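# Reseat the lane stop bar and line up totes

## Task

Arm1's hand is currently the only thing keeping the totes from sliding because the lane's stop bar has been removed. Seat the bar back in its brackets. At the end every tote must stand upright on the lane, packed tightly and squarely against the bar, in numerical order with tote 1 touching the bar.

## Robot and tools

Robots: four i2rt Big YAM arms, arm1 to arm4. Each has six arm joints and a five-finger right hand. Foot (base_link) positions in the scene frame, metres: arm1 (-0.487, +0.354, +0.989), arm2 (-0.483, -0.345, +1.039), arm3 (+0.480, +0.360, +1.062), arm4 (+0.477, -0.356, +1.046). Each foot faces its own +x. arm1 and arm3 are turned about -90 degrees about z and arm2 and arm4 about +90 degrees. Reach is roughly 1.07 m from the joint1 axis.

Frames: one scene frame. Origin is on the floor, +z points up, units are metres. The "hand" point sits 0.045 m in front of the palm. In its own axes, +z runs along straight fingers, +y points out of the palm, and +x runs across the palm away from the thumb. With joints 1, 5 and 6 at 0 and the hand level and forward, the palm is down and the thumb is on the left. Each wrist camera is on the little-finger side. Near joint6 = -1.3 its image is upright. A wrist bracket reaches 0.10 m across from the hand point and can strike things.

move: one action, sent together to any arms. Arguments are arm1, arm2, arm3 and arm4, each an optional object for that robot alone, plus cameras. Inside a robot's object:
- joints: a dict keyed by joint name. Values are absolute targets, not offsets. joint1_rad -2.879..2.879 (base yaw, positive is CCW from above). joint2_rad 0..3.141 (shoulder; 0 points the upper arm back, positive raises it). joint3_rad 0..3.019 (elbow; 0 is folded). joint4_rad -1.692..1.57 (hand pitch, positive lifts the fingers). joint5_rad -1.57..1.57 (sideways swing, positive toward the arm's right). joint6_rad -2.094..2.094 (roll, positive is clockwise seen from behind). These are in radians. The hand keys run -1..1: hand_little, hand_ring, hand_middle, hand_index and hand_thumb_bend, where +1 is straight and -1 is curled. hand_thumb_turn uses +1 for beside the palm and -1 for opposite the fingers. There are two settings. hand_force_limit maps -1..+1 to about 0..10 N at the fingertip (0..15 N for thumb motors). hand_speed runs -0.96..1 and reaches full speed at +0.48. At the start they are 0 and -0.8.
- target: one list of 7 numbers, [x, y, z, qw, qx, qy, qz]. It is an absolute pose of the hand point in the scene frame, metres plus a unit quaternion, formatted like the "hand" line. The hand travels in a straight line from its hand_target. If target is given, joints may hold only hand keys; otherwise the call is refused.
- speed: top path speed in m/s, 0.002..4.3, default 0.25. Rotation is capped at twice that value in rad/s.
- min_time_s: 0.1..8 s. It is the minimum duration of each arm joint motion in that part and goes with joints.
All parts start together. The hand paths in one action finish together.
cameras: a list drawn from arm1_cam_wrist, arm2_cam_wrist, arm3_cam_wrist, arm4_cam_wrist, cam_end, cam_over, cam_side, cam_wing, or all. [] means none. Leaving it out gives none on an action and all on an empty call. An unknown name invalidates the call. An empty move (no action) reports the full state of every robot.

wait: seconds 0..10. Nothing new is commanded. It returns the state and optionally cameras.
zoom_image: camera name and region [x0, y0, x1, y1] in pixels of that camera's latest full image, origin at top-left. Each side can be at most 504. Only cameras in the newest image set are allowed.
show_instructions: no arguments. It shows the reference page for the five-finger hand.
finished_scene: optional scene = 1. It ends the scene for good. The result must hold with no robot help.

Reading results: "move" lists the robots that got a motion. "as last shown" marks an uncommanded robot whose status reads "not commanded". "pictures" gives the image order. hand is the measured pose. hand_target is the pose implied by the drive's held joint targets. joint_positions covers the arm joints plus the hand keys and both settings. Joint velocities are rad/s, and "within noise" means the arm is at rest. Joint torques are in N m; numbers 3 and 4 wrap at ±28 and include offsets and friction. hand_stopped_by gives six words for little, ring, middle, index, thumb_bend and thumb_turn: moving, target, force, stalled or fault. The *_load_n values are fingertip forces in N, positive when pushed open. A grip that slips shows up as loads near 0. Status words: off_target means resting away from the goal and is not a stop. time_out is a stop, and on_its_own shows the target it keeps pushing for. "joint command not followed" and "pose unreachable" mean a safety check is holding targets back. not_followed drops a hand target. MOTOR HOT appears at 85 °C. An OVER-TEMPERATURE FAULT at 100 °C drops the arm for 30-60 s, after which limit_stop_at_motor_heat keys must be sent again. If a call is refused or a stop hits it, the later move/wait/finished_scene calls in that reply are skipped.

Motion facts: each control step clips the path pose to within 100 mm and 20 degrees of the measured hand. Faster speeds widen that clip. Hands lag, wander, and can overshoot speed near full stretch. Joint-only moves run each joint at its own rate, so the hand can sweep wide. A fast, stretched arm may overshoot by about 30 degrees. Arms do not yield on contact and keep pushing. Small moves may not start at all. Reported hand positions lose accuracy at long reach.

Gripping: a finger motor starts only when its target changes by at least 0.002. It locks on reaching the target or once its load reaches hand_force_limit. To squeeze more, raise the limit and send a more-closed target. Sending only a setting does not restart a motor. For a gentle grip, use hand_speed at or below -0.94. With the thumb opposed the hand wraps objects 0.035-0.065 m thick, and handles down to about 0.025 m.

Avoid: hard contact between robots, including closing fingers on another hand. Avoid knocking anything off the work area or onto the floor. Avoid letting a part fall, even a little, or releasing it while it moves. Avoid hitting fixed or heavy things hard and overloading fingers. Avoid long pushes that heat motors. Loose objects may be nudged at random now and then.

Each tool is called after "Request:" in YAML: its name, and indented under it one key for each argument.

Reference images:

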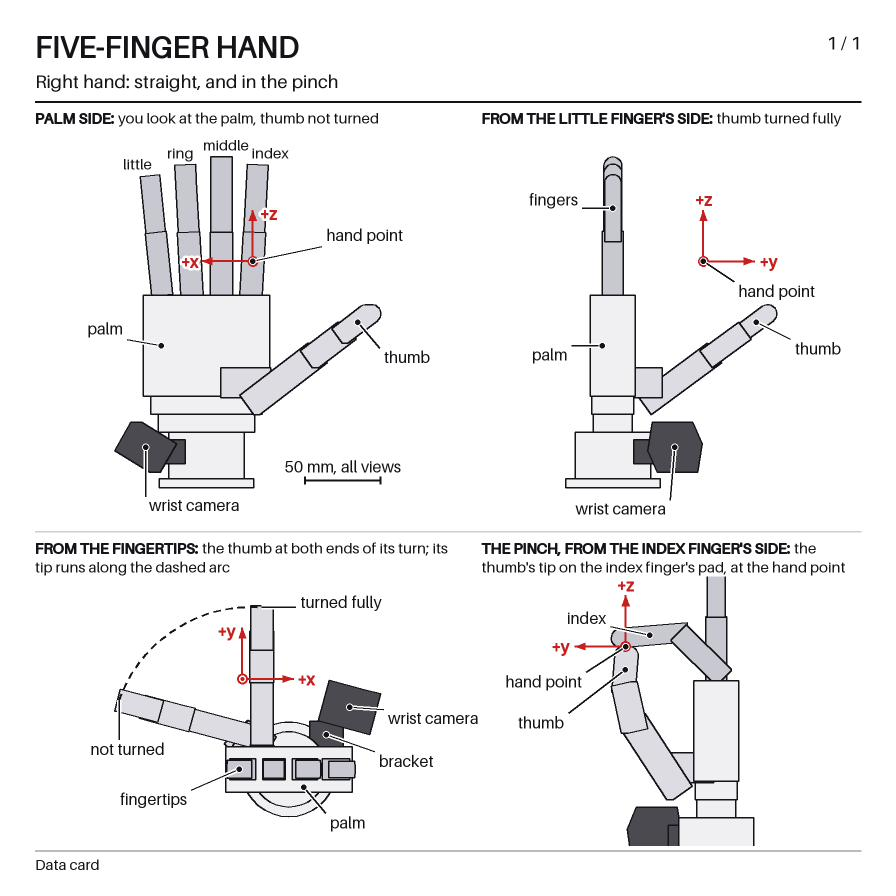

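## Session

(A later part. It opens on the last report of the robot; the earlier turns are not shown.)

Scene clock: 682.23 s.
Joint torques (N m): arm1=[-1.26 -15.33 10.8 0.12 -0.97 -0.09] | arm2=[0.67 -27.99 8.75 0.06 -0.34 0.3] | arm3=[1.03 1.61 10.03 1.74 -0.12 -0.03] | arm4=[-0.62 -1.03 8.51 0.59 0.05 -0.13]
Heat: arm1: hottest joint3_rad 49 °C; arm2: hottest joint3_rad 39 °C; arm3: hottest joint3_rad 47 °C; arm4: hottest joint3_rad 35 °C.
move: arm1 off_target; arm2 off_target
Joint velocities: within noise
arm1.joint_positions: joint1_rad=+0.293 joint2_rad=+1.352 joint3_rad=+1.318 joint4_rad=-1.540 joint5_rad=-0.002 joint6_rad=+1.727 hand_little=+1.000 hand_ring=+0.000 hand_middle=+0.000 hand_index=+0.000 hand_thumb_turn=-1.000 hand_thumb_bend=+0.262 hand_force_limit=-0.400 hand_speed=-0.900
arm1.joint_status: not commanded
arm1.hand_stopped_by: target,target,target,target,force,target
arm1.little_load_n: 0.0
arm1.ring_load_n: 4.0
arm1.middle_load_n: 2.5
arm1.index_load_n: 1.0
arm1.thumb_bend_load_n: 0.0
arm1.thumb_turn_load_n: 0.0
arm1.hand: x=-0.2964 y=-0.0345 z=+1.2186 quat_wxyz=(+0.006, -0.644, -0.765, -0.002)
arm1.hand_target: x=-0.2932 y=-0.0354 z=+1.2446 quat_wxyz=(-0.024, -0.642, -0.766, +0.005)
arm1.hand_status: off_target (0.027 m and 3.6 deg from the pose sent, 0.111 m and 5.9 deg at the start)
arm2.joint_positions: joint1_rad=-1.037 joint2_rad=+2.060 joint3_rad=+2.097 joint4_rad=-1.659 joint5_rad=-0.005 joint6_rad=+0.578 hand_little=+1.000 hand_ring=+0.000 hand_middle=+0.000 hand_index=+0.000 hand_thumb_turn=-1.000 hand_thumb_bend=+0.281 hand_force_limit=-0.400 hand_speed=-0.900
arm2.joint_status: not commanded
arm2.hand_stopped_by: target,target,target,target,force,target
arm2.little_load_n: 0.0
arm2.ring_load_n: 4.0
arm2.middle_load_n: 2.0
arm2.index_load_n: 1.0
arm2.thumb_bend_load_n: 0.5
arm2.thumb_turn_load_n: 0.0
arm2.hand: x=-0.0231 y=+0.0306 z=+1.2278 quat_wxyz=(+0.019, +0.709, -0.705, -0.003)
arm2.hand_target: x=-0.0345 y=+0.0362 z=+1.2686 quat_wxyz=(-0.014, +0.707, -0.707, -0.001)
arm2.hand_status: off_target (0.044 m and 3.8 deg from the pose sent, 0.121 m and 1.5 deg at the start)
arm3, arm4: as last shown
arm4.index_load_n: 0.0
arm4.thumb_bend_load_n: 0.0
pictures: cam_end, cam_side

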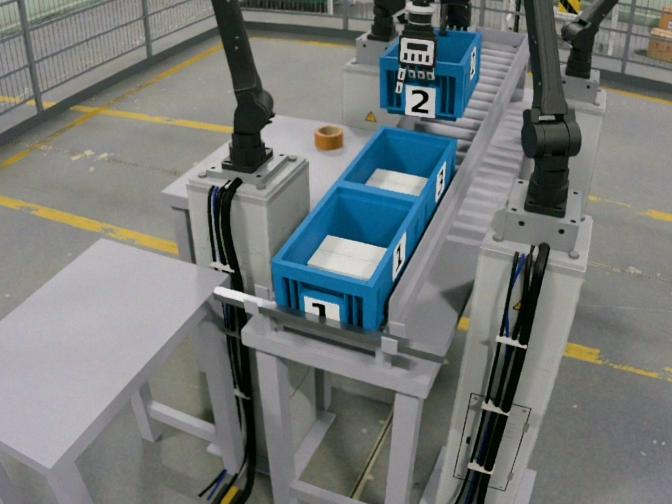

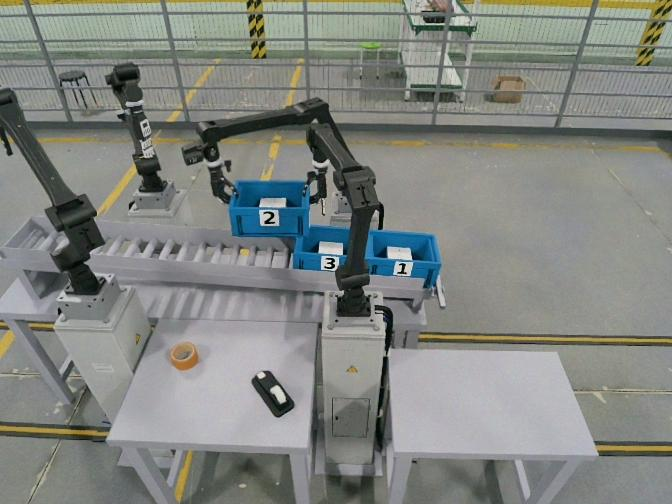

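Request:
move:
  arm1: {"target":[-0.393,-0.036,1.240,0.030,0.6425,0.7657,-0.007],"speed":0.12}
  arm2: {"target":[-0.134,0.037,1.265,-0.024,0.707,-0.707,0],"speed":0.12}
  cameras: ["cam_side","cam_end"]

Request:
move:
  arm1: {"target":[-0.493,-0.036,1.235,0.030,0.6425,0.7657,-0.007],"speed":0.12}
  arm2: {"target":[-0.234,0.037,1.260,-0.024,0.707,-0.707,0],"speed":0.12}
  cameras: ["cam_side","cam_end"]

Scene clock: 685.50 s.
Joint torques (N m): arm1=[-1.08 -14.33 10.51 0.47 -1.08 -0.15] | arm2=[0.85 -22.89 8.94 -0.01 -0.43 0.28] | arm3=[1.14 1.44 9.94 1.78 -0.12 -0.03] | arm4=[0.38 -1.32 8.5 0.69 0.03 -0.12]
Heat: arm1: hottest joint3_rad 49 °C; arm2: hottest joint3_rad 39 °C; arm3: hottest joint3_rad 47 °C; arm4: hottest joint3_rad 35 °C.
move: arm1 off_target; arm2 off_target
Joint velocities: within noise
arm1.joint_positions: joint1_rad=+0.021 joint2_rad=+1.297 joint3_rad=+1.256 joint4_rad=-1.538 joint5_rad=-0.020 joint6_rad=+1.459 hand_little=+1.000 hand_ring=+0.000 hand_middle=+0.000 hand_index=+0.000 hand_thumb_turn=-1.000 hand_thumb_bend=+0.262 hand_force_limit=-0.400 hand_speed=-0.900
arm1.joint_status: not commanded
arm1.hand_stopped_by: target,target,target,target,force,target
arm1.little_load_n: 0.0
arm1.ring_load_n: 3.5
arm1.middle_load_n: 2.5
arm1.index_load_n: 1.5
arm1.thumb_bend_load_n: 0.0
arm1.thumb_turn_load_n: 0.0
arm1.hand: x=-0.3972 y=-0.0318 z=+1.2162 quat_wxyz=(+0.001, -0.646, -0.763, -0.010)
arm1.hand_target: x=-0.3931 y=-0.0353 z=+1.2398 quat_wxyz=(-0.030, -0.642, -0.766, +0.007)
arm1.hand_status: off_target (0.025 m and 4.1 deg from the pose sent, 0.099 m and 4.2 deg at the start)
arm2.joint_positions: joint1_rad=-0.933 joint2_rad=+1.793 joint3_rad=+1.717 joint4_rad=-1.516 joint5_rad=-0.003 joint6_rad=+0.683 hand_little=+1.000 hand_ring=+0.000 hand_middle=+0.000 hand_index=+0.000 hand_thumb_turn=-1.000 hand_thumb_bend=+0.281 hand_force_limit=-0.400 hand_speed=-0.900
arm2.joint_status: not commanded
arm2.hand_stopped_by: target,target,target,target,force,target
arm2.little_load_n: 0.0
arm2.ring_load_n: 3.5
arm2.middle_load_n: 2.0
arm2.index_load_n: 1.5
arm2.thumb_bend_load_n: 0.0
arm2.thumb_turn_load_n: 0.0
arm2.hand: x=-0.1242 y=+0.0317 z=+1.2336 quat_wxyz=(+0.004, +0.709, -0.706, +0.002)
arm2.hand_target: x=-0.1342 y=+0.0364 z=+1.2641 quat_wxyz=(-0.024, +0.707, -0.707, -0.001)
arm2.hand_status: off_target (0.033 m and 3.2 deg from the pose sent, 0.117 m and 4.9 deg at the start)
arm3.joint_positions: joint1_rad=+0.859 joint2_rad=+0.647 joint3_rad=+1.405 joint4_rad=-1.258 joint5_rad=-0.253 joint6_rad=-1.430 hand_little=+1.000 hand_ring=+1.000 hand_middle=+1.000 hand_index=+1.000 hand_thumb_turn=+1.000 hand_thumb_bend=+1.000 hand_force_limit=+0.000 hand_speed=-0.800
arm3.joint_status: not commanded
arm3.hand_stopped_by: target,target,target,target,target,target
arm3.little_load_n: 0.0
arm3.ring_load_n: 0.0
arm3.middle_load_n: -0.5
arm3.index_load_n: 0.0
arm3.thumb_bend_load_n: 0.0
arm3.thumb_turn_load_n: 0.0
arm3.hand: x=+0.6672 y=+0.1753 z=+1.5705 quat_wxyz=(+0.036, +0.799, -0.304, +0.517)
arm3.hand_target: x=+0.6666 y=+0.1756 z=+1.5831 quat_wxyz=(+0.041, +0.793, -0.300, +0.528)
arm3.hand_status: not commanded
arm4: as last shown
pictures: cam_end, cam_side

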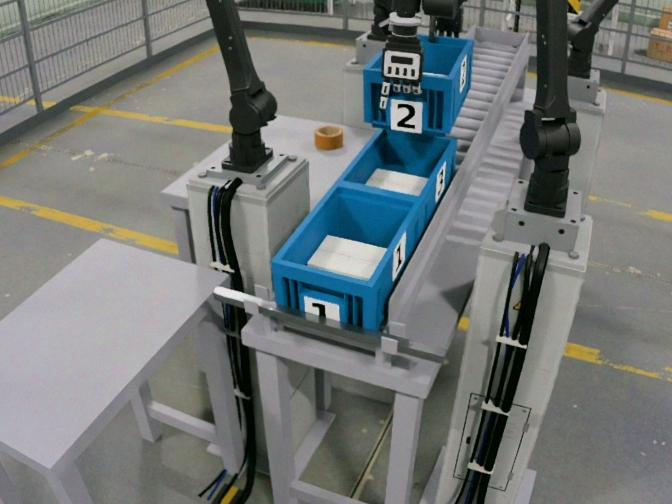

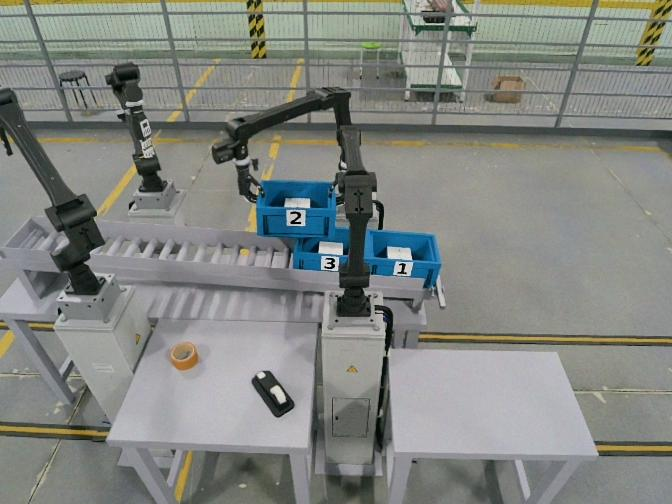

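Scene clock: 687.07 s.
Joint torques (N m): arm1=[-0.91 -12.45 11.58 0.2 -1.17 -0.12] | arm2=[0.73 -18.78 8.95 0.18 -0.55 0.27] | arm3=[1.2 1.61 10.03 1.77 -0.12 -0.04] | arm4=[0.56 -1.03 8.57 0.65 0.06 -0.11]
Heat: arm1: hottest joint3_rad 49 °C; arm2: hottest joint3_rad 39 °C; arm3: hottest joint3_rad 47 °C; arm4: hottest joint3_rad 36 °C.
move: arm1 off_target; arm2 off_target
Joint velocities: within noise
arm1.joint_positions: joint1_rad=-0.257 joint2_rad=+1.300 joint3_rad=+1.250 joint4_rad=-1.525 joint5_rad=-0.032 joint6_rad=+1.186 hand_little=+1.000 hand_ring=+0.000 hand_middle=+0.000 hand_index=+0.000 hand_thumb_turn=-1.000 hand_thumb_bend=+0.262 hand_force_limit=-0.400 hand_speed=-0.900
arm1.joint_status: not commanded
arm1.hand_stopped_by: target,target,target,target,force,target
arm1.little_load_n: 0.0
arm1.ring_load_n: 2.5
arm1.middle_load_n: 2.5
arm1.index_load_n: 2.0
arm1.thumb_bend_load_n: 0.0
arm1.thumb_turn_load_n: 0.0
arm1.hand: x=-0.4964 y=-0.0270 z=+1.2150 quat_wxyz=(-0.008, -0.648, -0.762, -0.009)
arm1.hand_target: x=-0.4930 y=-0.0353 z=+1.2349 quat_wxyz=(-0.030, -0.642, -0.766, +0.007)
arm1.hand_status: off_target (0.022 m and 3.2 deg from the pose sent, 0.098 m and 4.1 deg at the start)
arm2.joint_positions: joint1_rad=-0.794 joint2_rad=+1.596 joint3_rad=+1.471 joint4_rad=-1.459 joint5_rad=+0.006 joint6_rad=+0.825 hand_little=+1.000 hand_ring=+0.000 hand_middle=+0.000 hand_index=+0.000 hand_thumb_turn=-1.000 hand_thumb_bend=+0.281 hand_force_limit=-0.400 hand_speed=-0.900
arm2.joint_status: not commanded
arm2.hand_stopped_by: target,target,target,target,force,target
arm2.little_load_n: 0.0
arm2.ring_load_n: 3.0
arm2.middle_load_n: 2.0
arm2.index_load_n: 2.5
arm2.thumb_bend_load_n: 0.0
arm2.thumb_turn_load_n: 0.0
arm2.hand: x=-0.2240 y=+0.0327 z=+1.2348 quat_wxyz=(+0.001, +0.708, -0.706, +0.008)
arm2.hand_target: x=-0.2341 y=+0.0364 z=+1.2593 quat_wxyz=(-0.024, +0.707, -0.707, +0.000)
arm2.hand_status: off_target (0.027 m and 3.0 deg from the pose sent, 0.113 m and 3.2 deg at the start)
arm3, arm4: as last shown
arm3.middle_load_n: 0.0
pictures: cam_end, cam_side

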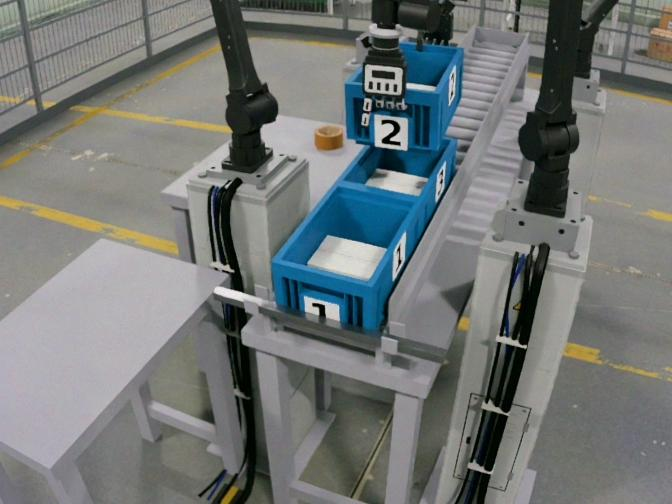

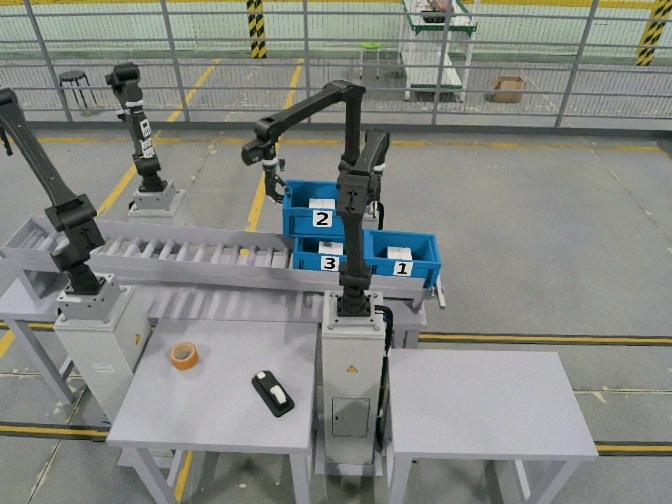

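Request:
move:
  arm1: {"target":[-0.603,-0.036,1.232,0.030,0.6425,0.7657,-0.007],"speed":0.12}
  arm2: {"target":[-0.344,0.037,1.252,-0.024,0.707,-0.707,0],"speed":0.12}
  cameras: ["cam_side"]

Request:
move:
  arm1: {"target":[-0.703,-0.036,1.228,0.030,0.6425,0.7657,-0.007],"speed":0.12}
  arm2: {"target":[-0.444,0.037,1.248,-0.024,0.707,-0.707,0],"speed":0.12}
  cameras: ["cam_side","cam_end"]

Scene clock: 689.67 s.
Joint torques (N m): arm1=[-0.67 -14.21 14.11 -0.29 -1.21 -0.14] | arm2=[1.2 -15.38 9.16 0.12 -0.79 0.25] | arm3=[1.2 1.32 9.98 1.77 -0.12 -0.05] | arm4=[0.09 -1.38 8.42 0.44 -0.03 -0.11]
Heat: arm1: hottest joint3_rad 50 °C; arm2: hottest joint3_rad 39 °C; arm3: hottest joint3_rad 47 °C; arm4: hottest joint3_rad 36 °C.
move: arm1 off_target; arm2 off_target
Joint velocities: within noise
arm1.joint_positions: joint1_rad=-0.529 joint2_rad=+1.402 joint3_rad=+1.301 joint4_rad=-1.513 joint5_rad=-0.041 joint6_rad=+0.919 hand_little=+1.000 hand_ring=+0.000 hand_middle=+0.000 hand_index=+0.000 hand_thumb_turn=-1.000 hand_thumb_bend=+0.262 hand_force_limit=-0.400 hand_speed=-0.900
arm1.joint_status: not commanded
arm1.hand_stopped_by: target,target,target,target,force,target
arm1.little_load_n: 0.0
arm1.ring_load_n: 4.0
arm1.middle_load_n: 3.0
arm1.index_load_n: 2.0
arm1.thumb_bend_load_n: -0.5
arm1.thumb_turn_load_n: 0.0
arm1.hand: x=-0.6018 y=-0.0189 z=+1.1995 quat_wxyz=(-0.010, -0.650, -0.759, -0.025)
arm1.hand_target: x=-0.6024 y=-0.0341 z=+1.2316 quat_wxyz=(-0.030, -0.642, -0.766, +0.007)
arm1.hand_status: off_target (0.037 m and 4.5 deg from the pose sent, 0.108 m and 3.2 deg at the start)
arm2.joint_positions: joint1_rad=-0.592 joint2_rad=+1.424 joint3_rad=+1.274 joint4_rad=-1.430 joint5_rad=+0.020 joint6_rad=+1.031 hand_little=+1.000 hand_ring=+0.000 hand_middle=+0.000 hand_index=+0.000 hand_thumb_turn=-1.000 hand_thumb_bend=+0.281 hand_force_limit=-0.400 hand_speed=-0.900
arm2.joint_status: not commanded
arm2.hand_stopped_by: target,target,target,target,force,target
arm2.little_load_n: 0.0
arm2.ring_load_n: 4.0
arm2.middle_load_n: 2.0
arm2.index_load_n: 1.0
arm2.thumb_bend_load_n: 0.0
arm2.thumb_turn_load_n: 0.0
arm2.hand: x=-0.3319 y=+0.0330 z=+1.2305 quat_wxyz=(-0.004, +0.706, -0.708, +0.015)
arm2.hand_target: x=-0.3438 y=+0.0365 z=+1.2514 quat_wxyz=(-0.024, +0.707, -0.707, +0.000)
arm2.hand_status: off_target (0.025 m and 2.9 deg from the pose sent, 0.121 m and 3.0 deg at the start)
arm3, arm4: as last shown
arm4.thumb_bend_load_n: -0.5

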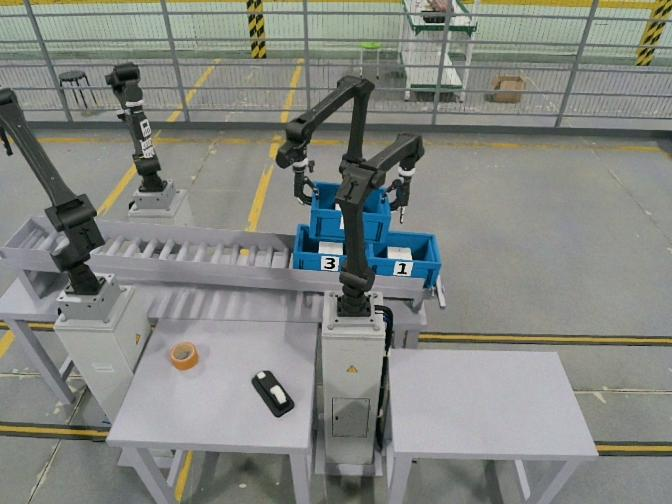

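Scene clock: 691.33 s.
Joint torques (N m): arm1=[-0.67 -17.26 13.94 -0.7 -1.05 -0.03] | arm2=[1.2 -13.1 9.42 -0.08 -0.79 0.3] | arm3=[1.26 1.61 9.96 1.85 -0.14 -0.03] | arm4=[0.26 -1.73 8.62 0.57 0.05 -0.17]
Heat: arm1: hottest joint3_rad 50 °C; arm2: hottest joint3_rad 39 °C; arm3: hottest joint3_rad 47 °C; arm4: hottest joint3_rad 36 °C.
move: arm1 off_target; arm2 off_target
Joint velocities: within noise
arm1.joint_positions: joint1_rad=-0.722 joint2_rad=+1.555 joint3_rad=+1.448 joint4_rad=-1.512 joint5_rad=-0.049 joint6_rad=+0.719 hand_little=+1.000 hand_ring=+0.000 hand_middle=+0.000 hand_index=+0.000 hand_thumb_turn=-1.000 hand_thumb_bend=+0.262 hand_force_limit=-0.400 hand_speed=-0.900
arm1.joint_status: not commanded
arm1.hand_stopped_by: target,target,target,target,force,target
arm1.little_load_n: 0.0
arm1.ring_load_n: 3.5
arm1.middle_load_n: 3.0
arm1.index_load_n: 2.0
arm1.thumb_bend_load_n: 0.0
arm1.thumb_turn_load_n: 0.0
arm1.hand: x=-0.7003 y=-0.0221 z=+1.1943 quat_wxyz=(-0.019, -0.647, -0.761, -0.024)
arm1.hand_target: x=-0.7020 y=-0.0344 z=+1.2276 quat_wxyz=(-0.030, -0.642, -0.766, +0.007)
arm1.hand_status: off_target (0.037 m and 3.9 deg from the pose sent, 0.106 m and 4.4 deg at the start)
arm2.joint_positions: joint1_rad=-0.348 joint2_rad=+1.320 joint3_rad=+1.170 joint4_rad=-1.427 joint5_rad=+0.028 joint6_rad=+1.272 hand_little=+1.000 hand_ring=+0.000 hand_middle=+0.000 hand_index=+0.000 hand_thumb_turn=-1.000 hand_thumb_bend=+0.281 hand_force_limit=-0.400 hand_speed=-0.900
arm2.joint_status: not commanded
arm2.hand_stopped_by: target,target,target,target,force,target
arm2.little_load_n: 0.0
arm2.ring_load_n: 3.0
arm2.middle_load_n: 2.0
arm2.index_load_n: 2.0
arm2.thumb_bend_load_n: 0.0
arm2.thumb_turn_load_n: 0.0
arm2.hand: x=-0.4321 y=+0.0364 z=+1.2276 quat_wxyz=(-0.010, +0.707, -0.707, +0.018)
arm2.hand_target: x=-0.4438 y=+0.0367 z=+1.2474 quat_wxyz=(-0.024, +0.707, -0.707, +0.000)
arm2.hand_status: off_target (0.024 m and 2.6 deg from the pose sent, 0.113 m and 2.9 deg at the start)
arm3, arm4: as last shown
arm3.index_load_n: 0.5
arm3.thumb_turn_load_n: -0.5
arm4.ring_load_n: -0.5
arm4.thumb_bend_load_n: 0.0
arm4.thumb_turn_load_n: 0.5
pictures: cam_end, cam_side

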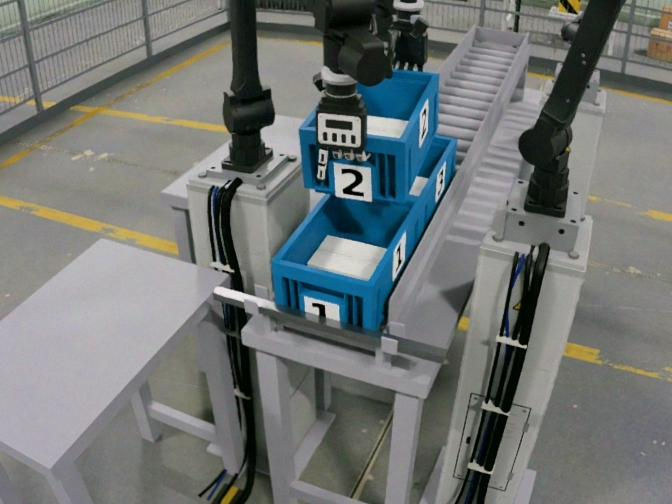

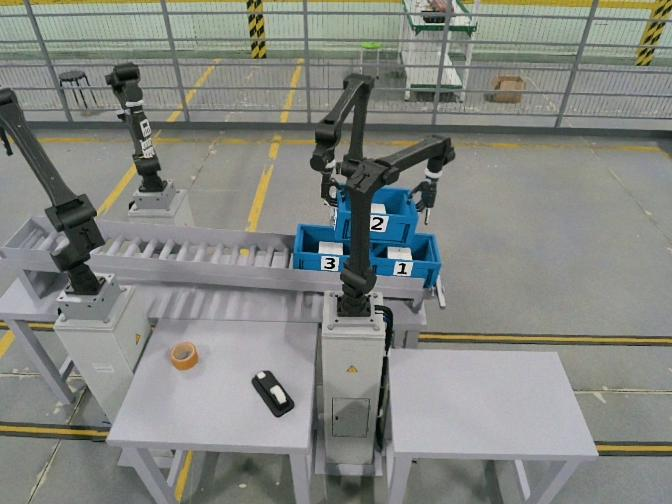

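Request:
move:
  arm1: {"target":[-0.775,-0.036,1.245,0.030,0.6425,0.7657,-0.007],"speed":0.1}
  arm2: {"target":[-0.516,0.037,1.245,-0.024,0.707,-0.707,0],"speed":0.1}
  cameras: ["cam_side","cam_end","cam_wing","arm1_cam_wrist","arm2_cam_wrist"]

Scene clock: 693.70 s.
Joint torques (N m): arm1=[-0.97 -19.78 14.12 -1.17 -0.99 -0.08] | arm2=[1.38 -12.51 9.5 -0.05 -0.8 0.3] | arm3=[1.26 1.55 10 1.76 -0.12 -0.03] | arm4=[-0.03 -1.38 8.8 0.59 0.02 -0.17]
Heat: arm1: hottest joint3_rad 51 °C; arm2: hottest joint3_rad 39 °C; arm3: hottest joint3_rad 47 °C; arm4: hottest joint3_rad 36 °C.
move: arm1 off_target; arm2 off_target
Joint velocities: within noise
arm1.joint_positions: joint1_rad=-0.828 joint2_rad=+1.688 joint3_rad=+1.647 joint4_rad=-1.577 joint5_rad=-0.051 joint6_rad=+0.612 hand_little=+1.000 hand_ring=+0.000 hand_middle=+0.000 hand_index=+0.000 hand_thumb_turn=-1.000 hand_thumb_bend=+0.262 hand_force_limit=-0.400 hand_speed=-0.900
arm1.joint_status: not commanded
arm1.hand_stopped_by: target,target,target,target,force,target
arm1.little_load_n: 0.0
arm1.ring_load_n: 3.0
arm1.middle_load_n: 2.5
arm1.index_load_n: 1.5
arm1.thumb_bend_load_n: 0.0
arm1.thumb_turn_load_n: 0.0
arm1.hand: x=-0.7730 y=-0.0273 z=+1.2088 quat_wxyz=(-0.022, -0.647, -0.762, -0.021)
arm1.hand_target: x=-0.7739 y=-0.0346 z=+1.2441 quat_wxyz=(-0.030, -0.642, -0.766, +0.007)
arm1.hand_status: off_target (0.037 m and 3.4 deg from the pose sent, 0.091 m and 3.9 deg at the start)
arm2.joint_positions: joint1_rad=-0.146 joint2_rad=+1.286 joint3_rad=+1.135 joint4_rad=-1.429 joint5_rad=+0.035 joint6_rad=+1.474 hand_little=+1.000 hand_ring=+0.000 hand_middle=+0.000 hand_index=+0.000 hand_thumb_turn=-1.000 hand_thumb_bend=+0.281 hand_force_limit=-0.400 hand_speed=-0.900
arm2.joint_status: not commanded
arm2.hand_stopped_by: target,target,target,target,force,target
arm2.little_load_n: 0.0
arm2.ring_load_n: 3.5
arm2.middle_load_n: 2.0
arm2.index_load_n: 1.5
arm2.thumb_bend_load_n: 0.0
arm2.thumb_turn_load_n: 0.0
arm2.hand: x=-0.5050 y=+0.0382 z=+1.2245 quat_wxyz=(-0.014, +0.707, -0.707, +0.021)
arm2.hand_target: x=-0.5158 y=+0.0367 z=+1.2445 quat_wxyz=(-0.023, +0.707, -0.707, +0.000)
arm2.hand_status: off_target (0.023 m and 2.7 deg from the pose sent, 0.086 m and 2.6 deg at the start)
arm3, arm4: as last shown
arm3.index_load_n: 0.0
arm3.thumb_turn_load_n: 0.0
arm4.little_load_n: -0.5
arm4.ring_load_n: 0.0
arm4.index_load_n: 0.5
arm4.thumb_turn_load_n: 0.0
pictures: arm1_cam_wrist, arm2_cam_wrist, cam_end, cam_side, cam_wing
arm1_cam_wrist: T_world_to_cam=[[0.90581, 0.41174, 0.0999, 0.58359], [0.29617, -0.78396, 0.54561, -0.45191], [0.30297, -0.46463, -0.83206, 1.34233]] pos_world=[-0.80146, 0.02912, 1.30517]
arm2_cam_wrist: T_world_to_cam=[[-0.97301, -0.23057, -0.00895, -0.4718], [-0.20204, 0.83262, 0.51567, -0.76601], [-0.11144, 0.50357, -0.85674, 1.08827]] pos_world=[-0.49256, -0.019, 1.32315]

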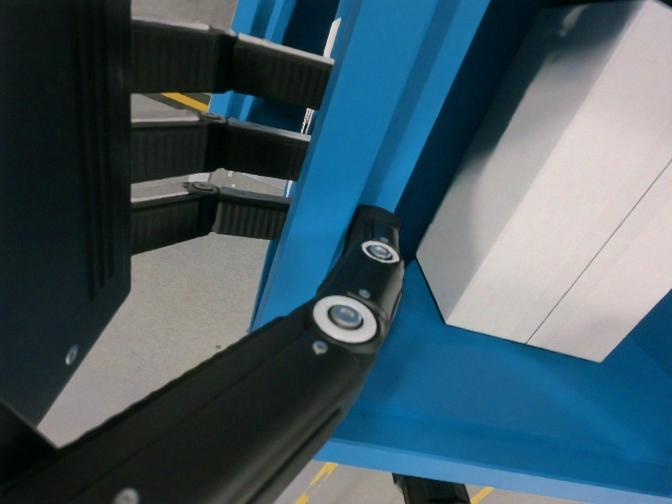

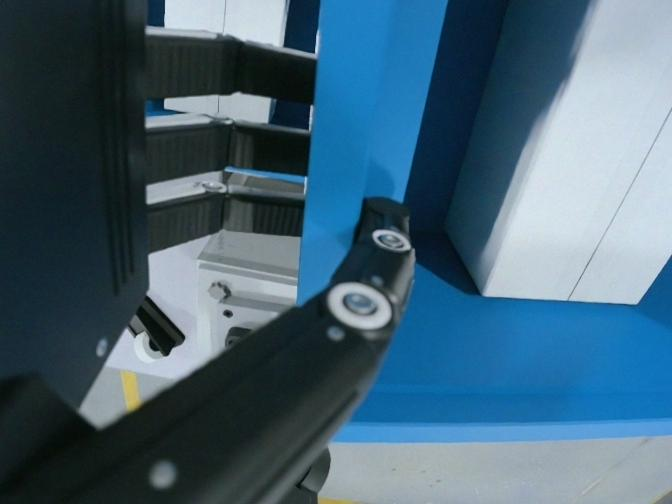

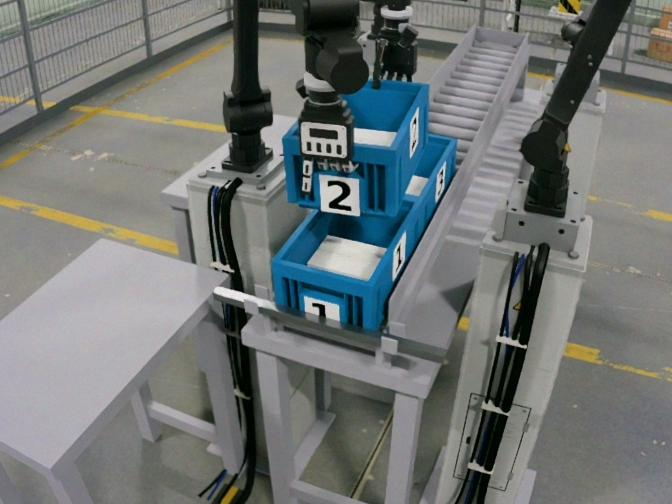

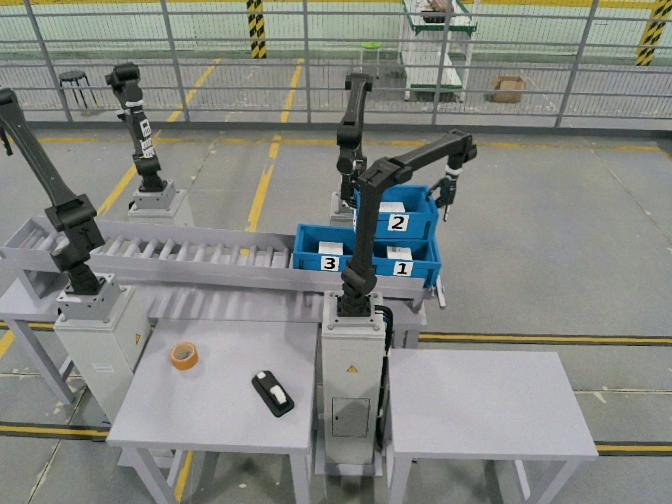

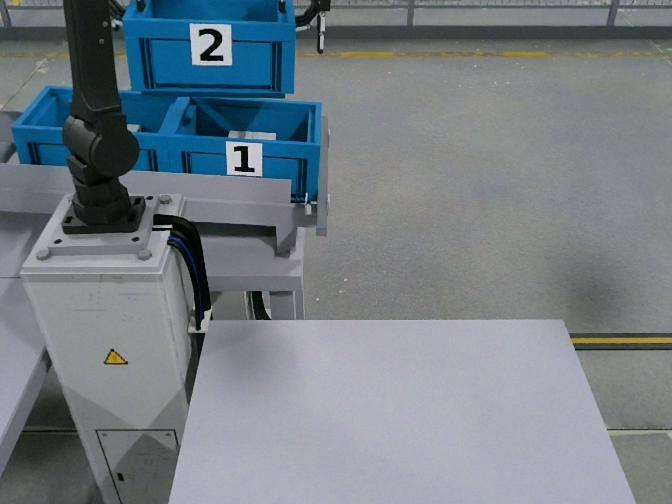

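Request:
move:
  arm4: {"target":[0.05,-0.10,1.30,-0.153,0.6903,0.6903,-0.153],"speed":0.3}

Request:
move:
  arm4: {"target":[-0.17,-0.03,1.16,-0.153,0.6903,0.6903,-0.153],"speed":0.2}
  cameras: ["cam_side","cam_end","arm4_cam_wrist","cam_over"]

Scene clock: 701.10 s.
Joint torques (N m): arm1=[-0.91 -19.72 14.11 -1.17 -0.99 -0.09] | arm2=[1.26 -12.86 9.43 0.03 -0.78 0.27] | arm3=[1.26 1.49 10.03 1.81 -0.11 -0.05] | arm4=[1.44 -10.75 14.82 1.13 -0.34 0.12]
Heat: arm1: hottest joint3_rad 53 °C; arm2: hottest joint3_rad 39 °C; arm3: hottest joint3_rad 47 °C; arm4: hottest joint3_rad 36 °C.
move: arm4 off_target
Joint velocities: within noise
arm1, arm2, arm3: as last shown
arm1.ring_load_n: 3.5
arm2.ring_load_n: 3.0
arm2.hand_target: x=-0.5157 y=+0.0367 z=+1.2445 quat_wxyz=(-0.023, +0.707, -0.707, +0.000)
arm4.joint_positions: joint1_rad=+0.921 joint2_rad=+1.552 joint3_rad=+1.527 joint4_rad=-1.253 joint5_rad=-0.255 joint6_rad=-0.591 hand_little=+1.000 hand_ring=+1.000 hand_middle=+1.000 hand_index=+1.000 hand_thumb_turn=+1.000 hand_thumb_bend=+1.000 hand_force_limit=+0.000 hand_speed=-0.800
arm4.joint_status: not commanded
arm4.hand_stopped_by: target,target,target,target,target,target
arm4.little_load_n: 0.0
arm4.ring_load_n: 0.0
arm4.middle_load_n: 0.0
arm4.index_load_n: 0.0
arm4.thumb_bend_load_n: 0.0
arm4.thumb_turn_load_n: 0.0
arm4.hand: x=+0.0677 y=-0.1089 z=+1.2747 quat_wxyz=(-0.121, +0.695, +0.693, -0.147)
arm4.hand_target: x=+0.0514 y=-0.1009 z=+1.3002 quat_wxyz=(-0.153, +0.690, +0.690, -0.153)
arm4.hand_status: off_target (0.032 m and 3.8 deg from the pose sent, 0.360 m and 22.8 deg at the start)
pictures: none

Scene clock: 703.47 s.
Joint torques (N m): arm1=[-0.91 -19.72 14.11 -1.16 -0.99 -0.09] | arm2=[1.61 -12.51 9.44 -0.05 -0.8 0.26] | arm3=[1.14 1.44 9.99 1.76 -0.14 -0.04] | arm4=[1.61 -17.79 14.72 0.69 -0.17 0.1]
Heat: arm1: hottest joint3_rad 53 °C; arm2: hottest joint3_rad 39 °C; arm3: hottest joint3_rad 47 °C; arm4: hottest joint3_rad 37 °C.
move: arm4 off_target
Joint velocities: within noise
arm1, arm2, arm3: as last shown
arm2.ring_load_n: 3.5
arm4.joint_positions: joint1_rad=+1.021 joint2_rad=+2.207 joint3_rad=+2.131 joint4_rad=-1.157 joint5_rad=-0.220 joint6_rad=-0.492 hand_little=+1.000 hand_ring=+1.000 hand_middle=+1.000 hand_index=+1.000 hand_thumb_turn=+1.000 hand_thumb_bend=+1.000 hand_force_limit=+0.000 hand_speed=-0.800
arm4.joint_status: not commanded
arm4.hand_stopped_by: target,target,target,target,target,target
arm4.little_load_n: 0.0
arm4.ring_load_n: 0.0
arm4.middle_load_n: 0.0
arm4.index_load_n: 0.0
arm4.thumb_bend_load_n: 0.0
arm4.thumb_turn_load_n: 0.0
arm4.hand: x=-0.1528 y=-0.0339 z=+1.1404 quat_wxyz=(-0.132, +0.693, +0.693, -0.147)
arm4.hand_target: x=-0.1689 y=-0.0307 z=+1.1604 quat_wxyz=(-0.154, +0.690, +0.690, -0.154)
arm4.hand_status: off_target (0.026 m and 2.5 deg from the pose sent, 0.275 m and 3.8 deg at the start)
pictures: arm4_cam_wrist, cam_end, cam_over, cam_side
arm4_cam_wrist: T_world_to_cam=[[0.86172, 0.28738, -0.41816, 0.61728], [0.44525, -0.82348, 0.35161, -0.35723], [-0.2433, -0.48918, -0.83757, 1.01783]] pos_world=[-0.12523, 0.02633, 1.23623]

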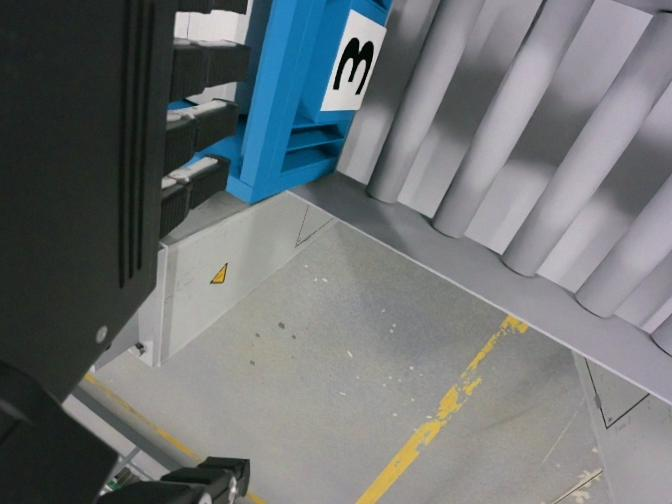

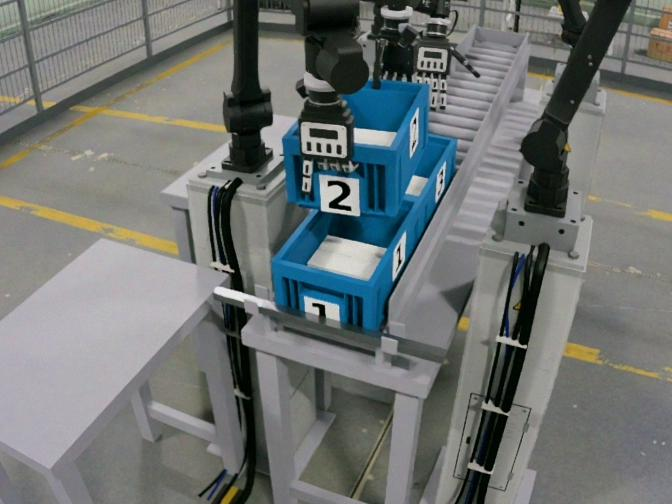

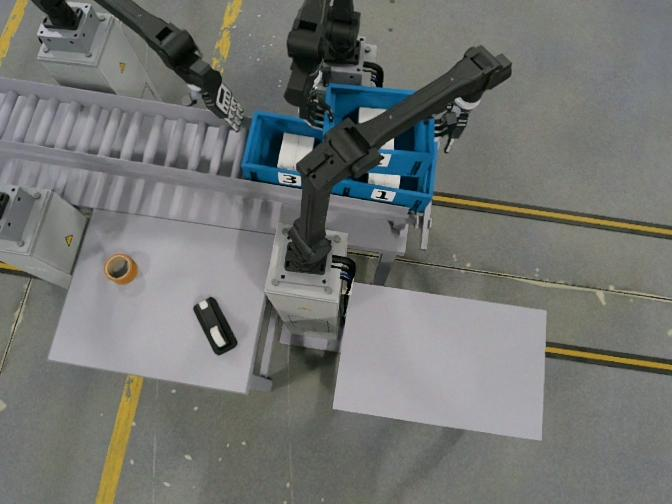

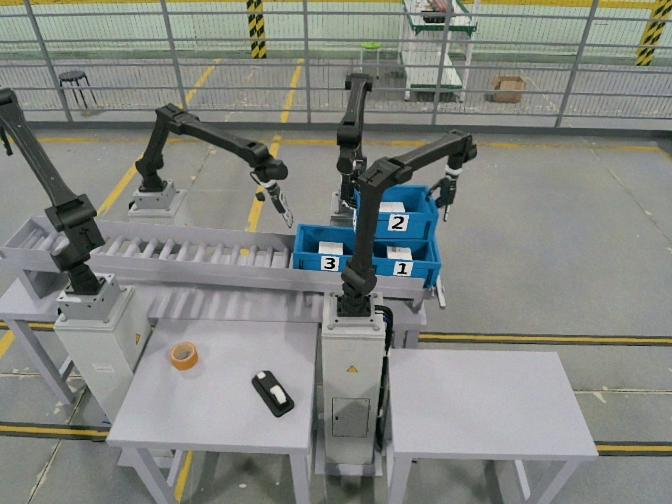

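Request:
move:
  arm4: {"target":[-0.245,-0.033,1.115,-0.153,0.6903,0.6903,-0.153],"speed":0.15}
  cameras: ["arm4_cam_wrist"]

Request:
move:
  arm4: {"target":[-0.245,-0.033,1.030,-0.153,0.6903,0.6903,-0.153],"speed":0.1}
  cameras: ["cam_side","arm4_cam_wrist","cam_over"]

Scene clock: 706.90 s.
Joint torques (N m): arm1=[-0.91 -19.78 14.11 -1.16 -0.99 -0.08] | arm2=[1.26 -12.75 9.47 0.02 -0.78 0.26] | arm3=[1.32 1.55 9.95 1.73 -0.14 -0.02] | arm4=[1.03 -19.08 14.97 0.55 -0.2 0.1]
Heat: arm1: hottest joint3_rad 54 °C; arm2: hottest joint3_rad 40 °C; arm3: hottest joint3_rad 47 °C; arm4: hottest joint3_rad 39 °C.
move: arm4 off_target
Joint velocities: within noise
arm1, arm2, arm3: as last shown
arm1.thumb_bend_load_n: -0.5
arm2.index_load_n: 2.0
arm4.joint_positions: joint1_rad=+1.080 joint2_rad=+2.502 joint3_rad=+2.572 joint4_rad=-1.281 joint5_rad=-0.200 joint6_rad=-0.443 hand_little=+1.000 hand_ring=+1.000 hand_middle=+1.000 hand_index=+1.000 hand_thumb_turn=+1.000 hand_thumb_bend=+1.000 hand_force_limit=+0.000 hand_speed=-0.800
arm4.joint_status: not commanded
arm4.hand_stopped_by: target,target,target,target,target,target
arm4.little_load_n: 0.0
arm4.ring_load_n: -0.5
arm4.middle_load_n: -0.5
arm4.index_load_n: 0.0
arm4.thumb_bend_load_n: 0.0
arm4.thumb_turn_load_n: 0.0
arm4.hand: x=-0.2335 y=-0.0384 z=+1.1042 quat_wxyz=(-0.138, +0.690, +0.695, -0.148)
arm4.hand_target: x=-0.2441 y=-0.0333 z=+1.1153 quat_wxyz=(-0.155, +0.690, +0.690, -0.154)
arm4.hand_status: off_target (0.017 m and 1.9 deg from the pose sent, 0.096 m and 2.5 deg at the start)
arm4_cam_wrist: T_world_to_cam=[[0.85577, 0.29656, -0.42393, 0.67832], [0.45405, -0.82328, 0.34065, -0.29812], [-0.248, -0.48401, -0.83919, 0.96655]] pos_world=[-0.20542, 0.02122, 1.20023]

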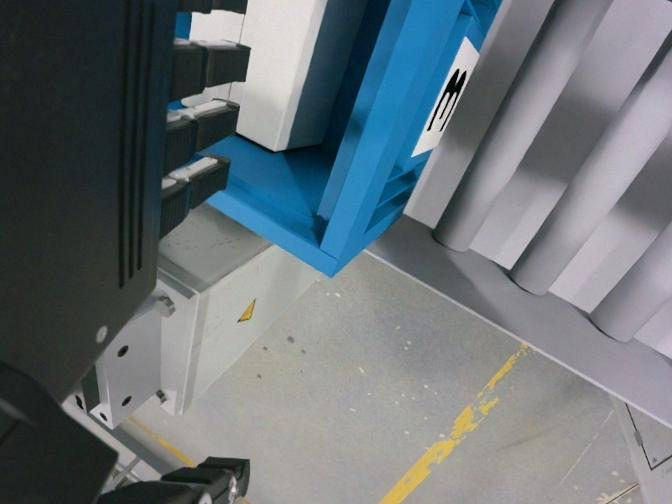

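Scene clock: 708.40 s.
Joint torques (N m): arm1=[-0.91 -19.72 14.12 -1.16 -0.98 -0.09] | arm2=[1.14 -12.69 9.39 0.03 -0.77 0.26] | arm3=[1.2 1.67 9.98 1.78 -0.14 -0.05] | arm4=[0.91 -19.6 9.26 1.18 -0.2 0.15]
Heat: arm1: hottest joint3_rad 54 °C; arm2: hottest joint3_rad 40 °C; arm3: hottest joint3_rad 47 °C; arm4: hottest joint3_rad 39 °C.
move: arm4 off_target
Joint velocities: within noise
arm1, arm2: as last shown
arm1.ring_load_n: 3.0
arm1.thumb_bend_load_n: 0.0
arm2.index_load_n: 1.5
arm3.joint_positions: joint1_rad=+0.859 joint2_rad=+0.647 joint3_rad=+1.405 joint4_rad=-1.258 joint5_rad=-0.253 joint6_rad=-1.430 hand_little=+1.000 hand_ring=+1.000 hand_middle=+1.000 hand_index=+1.000 hand_thumb_turn=+1.000 hand_thumb_bend=+1.000 hand_force_limit=+0.000 hand_speed=-0.800
arm3.joint_status: not commanded
arm3.hand_stopped_by: target,target,target,target,target,target
arm3.little_load_n: 0.0
arm3.ring_load_n: 0.0
arm3.middle_load_n: 0.0
arm3.index_load_n: 0.0
arm3.thumb_bend_load_n: 0.0
arm3.thumb_turn_load_n: 0.0
arm3.hand: x=+0.6672 y=+0.1753 z=+1.5705 quat_wxyz=(+0.036, +0.799, -0.304, +0.517)
arm3.hand_target: x=+0.6666 y=+0.1756 z=+1.5831 quat_wxyz=(+0.041, +0.793, -0.300, +0.528)
arm3.hand_status: not commanded
arm4.joint_positions: joint1_rad=+1.080 joint2_rad=+2.514 joint3_rad=+2.433 joint4_rad=-1.088 joint5_rad=-0.200 joint6_rad=-0.443 hand_little=+1.000 hand_ring=+1.000 hand_middle=+1.000 hand_index=+1.000 hand_thumb_turn=+1.000 hand_thumb_bend=+1.000 hand_force_limit=+0.000 hand_speed=-0.800
arm4.joint_status: not commanded
arm4.hand_stopped_by: target,target,target,target,target,target
arm4.little_load_n: 0.0
arm4.ring_load_n: -0.5
arm4.middle_load_n: 0.0
arm4.index_load_n: 0.0
arm4.thumb_bend_load_n: 0.0
arm4.thumb_turn_load_n: 0.0
arm4.hand: x=-0.2451 y=-0.0321 z=+1.0438 quat_wxyz=(-0.158, +0.686, +0.694, -0.154)
arm4.hand_target: x=-0.2447 y=-0.0330 z=+1.0300 quat_wxyz=(-0.153, +0.690, +0.690, -0.153)
arm4.hand_status: off_target (0.014 m and 0.9 deg from the pose sent, 0.075 m and 1.9 deg at the start)
pictures: arm4_cam_wrist, cam_over, cam_side
arm4_cam_wrist: T_world_to_cam=[[0.83939, 0.30514, -0.44979, 0.68398], [0.46619, -0.82965, 0.30717, -0.22937], [-0.27944, -0.46752, -0.83865, 0.9084]] pos_world=[-0.21336, 0.02569, 1.13993]

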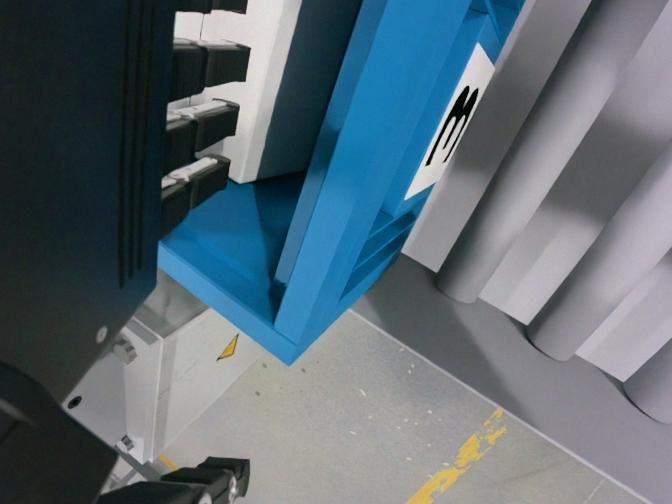

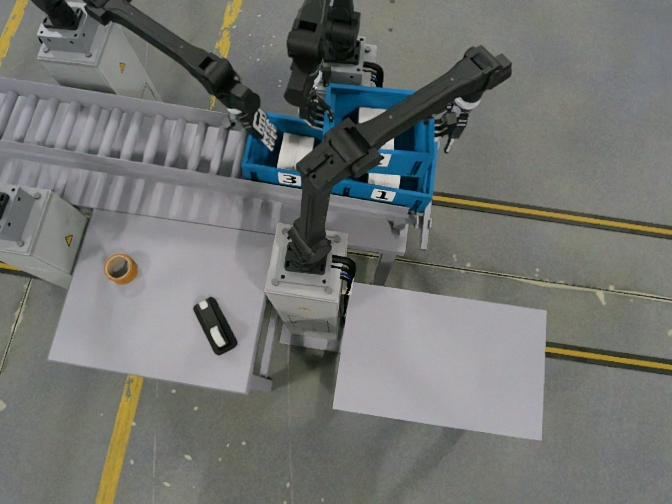

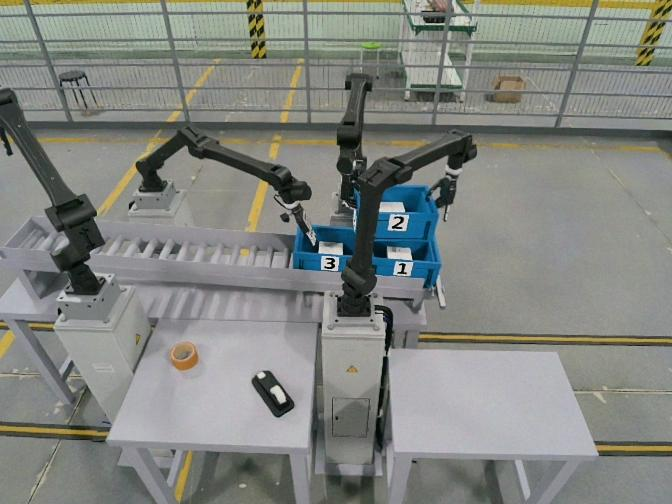

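Request:
move:
  arm4: {"target":[-0.222,-0.033,1.012,-0.153,0.6903,0.6903,-0.153],"speed":0.1}
  cameras: ["cam_side","arm4_cam_wrist"]

Scene clock: 710.53 s.
Joint torques (N m): arm1=[-0.91 -19.72 14.12 -1.16 -0.99 -0.09] | arm2=[1.38 -12.69 9.43 -0.1 -0.78 0.26] | arm3=[1.14 1.61 10 1.73 -0.15 -0.04] | arm4=[-0.03 -21.54 8.88 0.96 -0.2 -0.06]
Heat: arm1: hottest joint3_rad 55 °C; arm2: hottest joint3_rad 40 °C; arm3: hottest joint3_rad 47 °C; arm4: hottest joint3_rad 39 °C.
move: arm4 off_target
Joint velocities: within noise
arm1, arm2, arm3: as last shown
arm1.ring_load_n: 3.5
arm1.thumb_bend_load_n: -0.5
arm2.middle_load_n: 2.5
arm2.index_load_n: 2.0
arm4.joint_positions: joint1_rad=+1.076 joint2_rad=+2.480 joint3_rad=+2.248 joint4_rad=-0.968 joint5_rad=-0.204 joint6_rad=-0.441 hand_little=+1.000 hand_ring=+1.000 hand_middle=+1.000 hand_index=+1.000 hand_thumb_turn=+1.000 hand_thumb_bend=+1.000 hand_force_limit=+0.000 hand_speed=-0.800
arm4.joint_status: not commanded
arm4.hand_stopped_by: target,target,target,target,target,target
arm4.little_load_n: 0.0
arm4.ring_load_n: 0.0
arm4.middle_load_n: 0.0
arm4.index_load_n: 0.0
arm4.thumb_bend_load_n: 0.0
arm4.thumb_turn_load_n: 0.0
arm4.hand: x=-0.2232 y=-0.0409 z=+0.9970 quat_wxyz=(-0.142, +0.691, +0.693, -0.152)
arm4.hand_target: x=-0.2221 y=-0.0332 z=+1.0120 quat_wxyz=(-0.153, +0.690, +0.690, -0.153)
arm4.hand_status: off_target (0.017 m and 1.3 deg from the pose sent, 0.039 m and 0.9 deg at the start)
pictures: arm4_cam_wrist, cam_side
arm4_cam_wrist: T_world_to_cam=[[0.85251, 0.29289, -0.43295, 0.63292], [0.45405, -0.8253, 0.33574, -0.26363], [-0.25898, -0.4828, -0.83656, 0.87296]] pos_world=[-0.19379, 0.01852, 1.09282]

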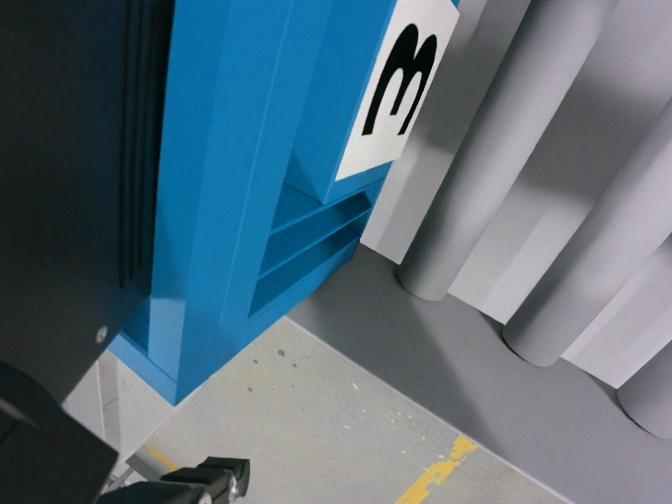

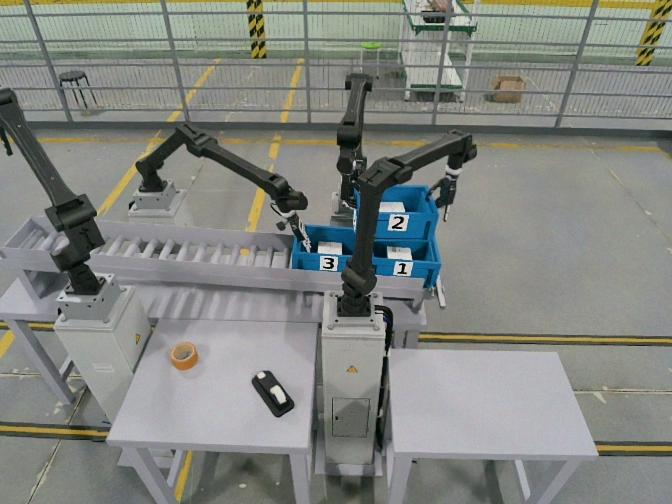

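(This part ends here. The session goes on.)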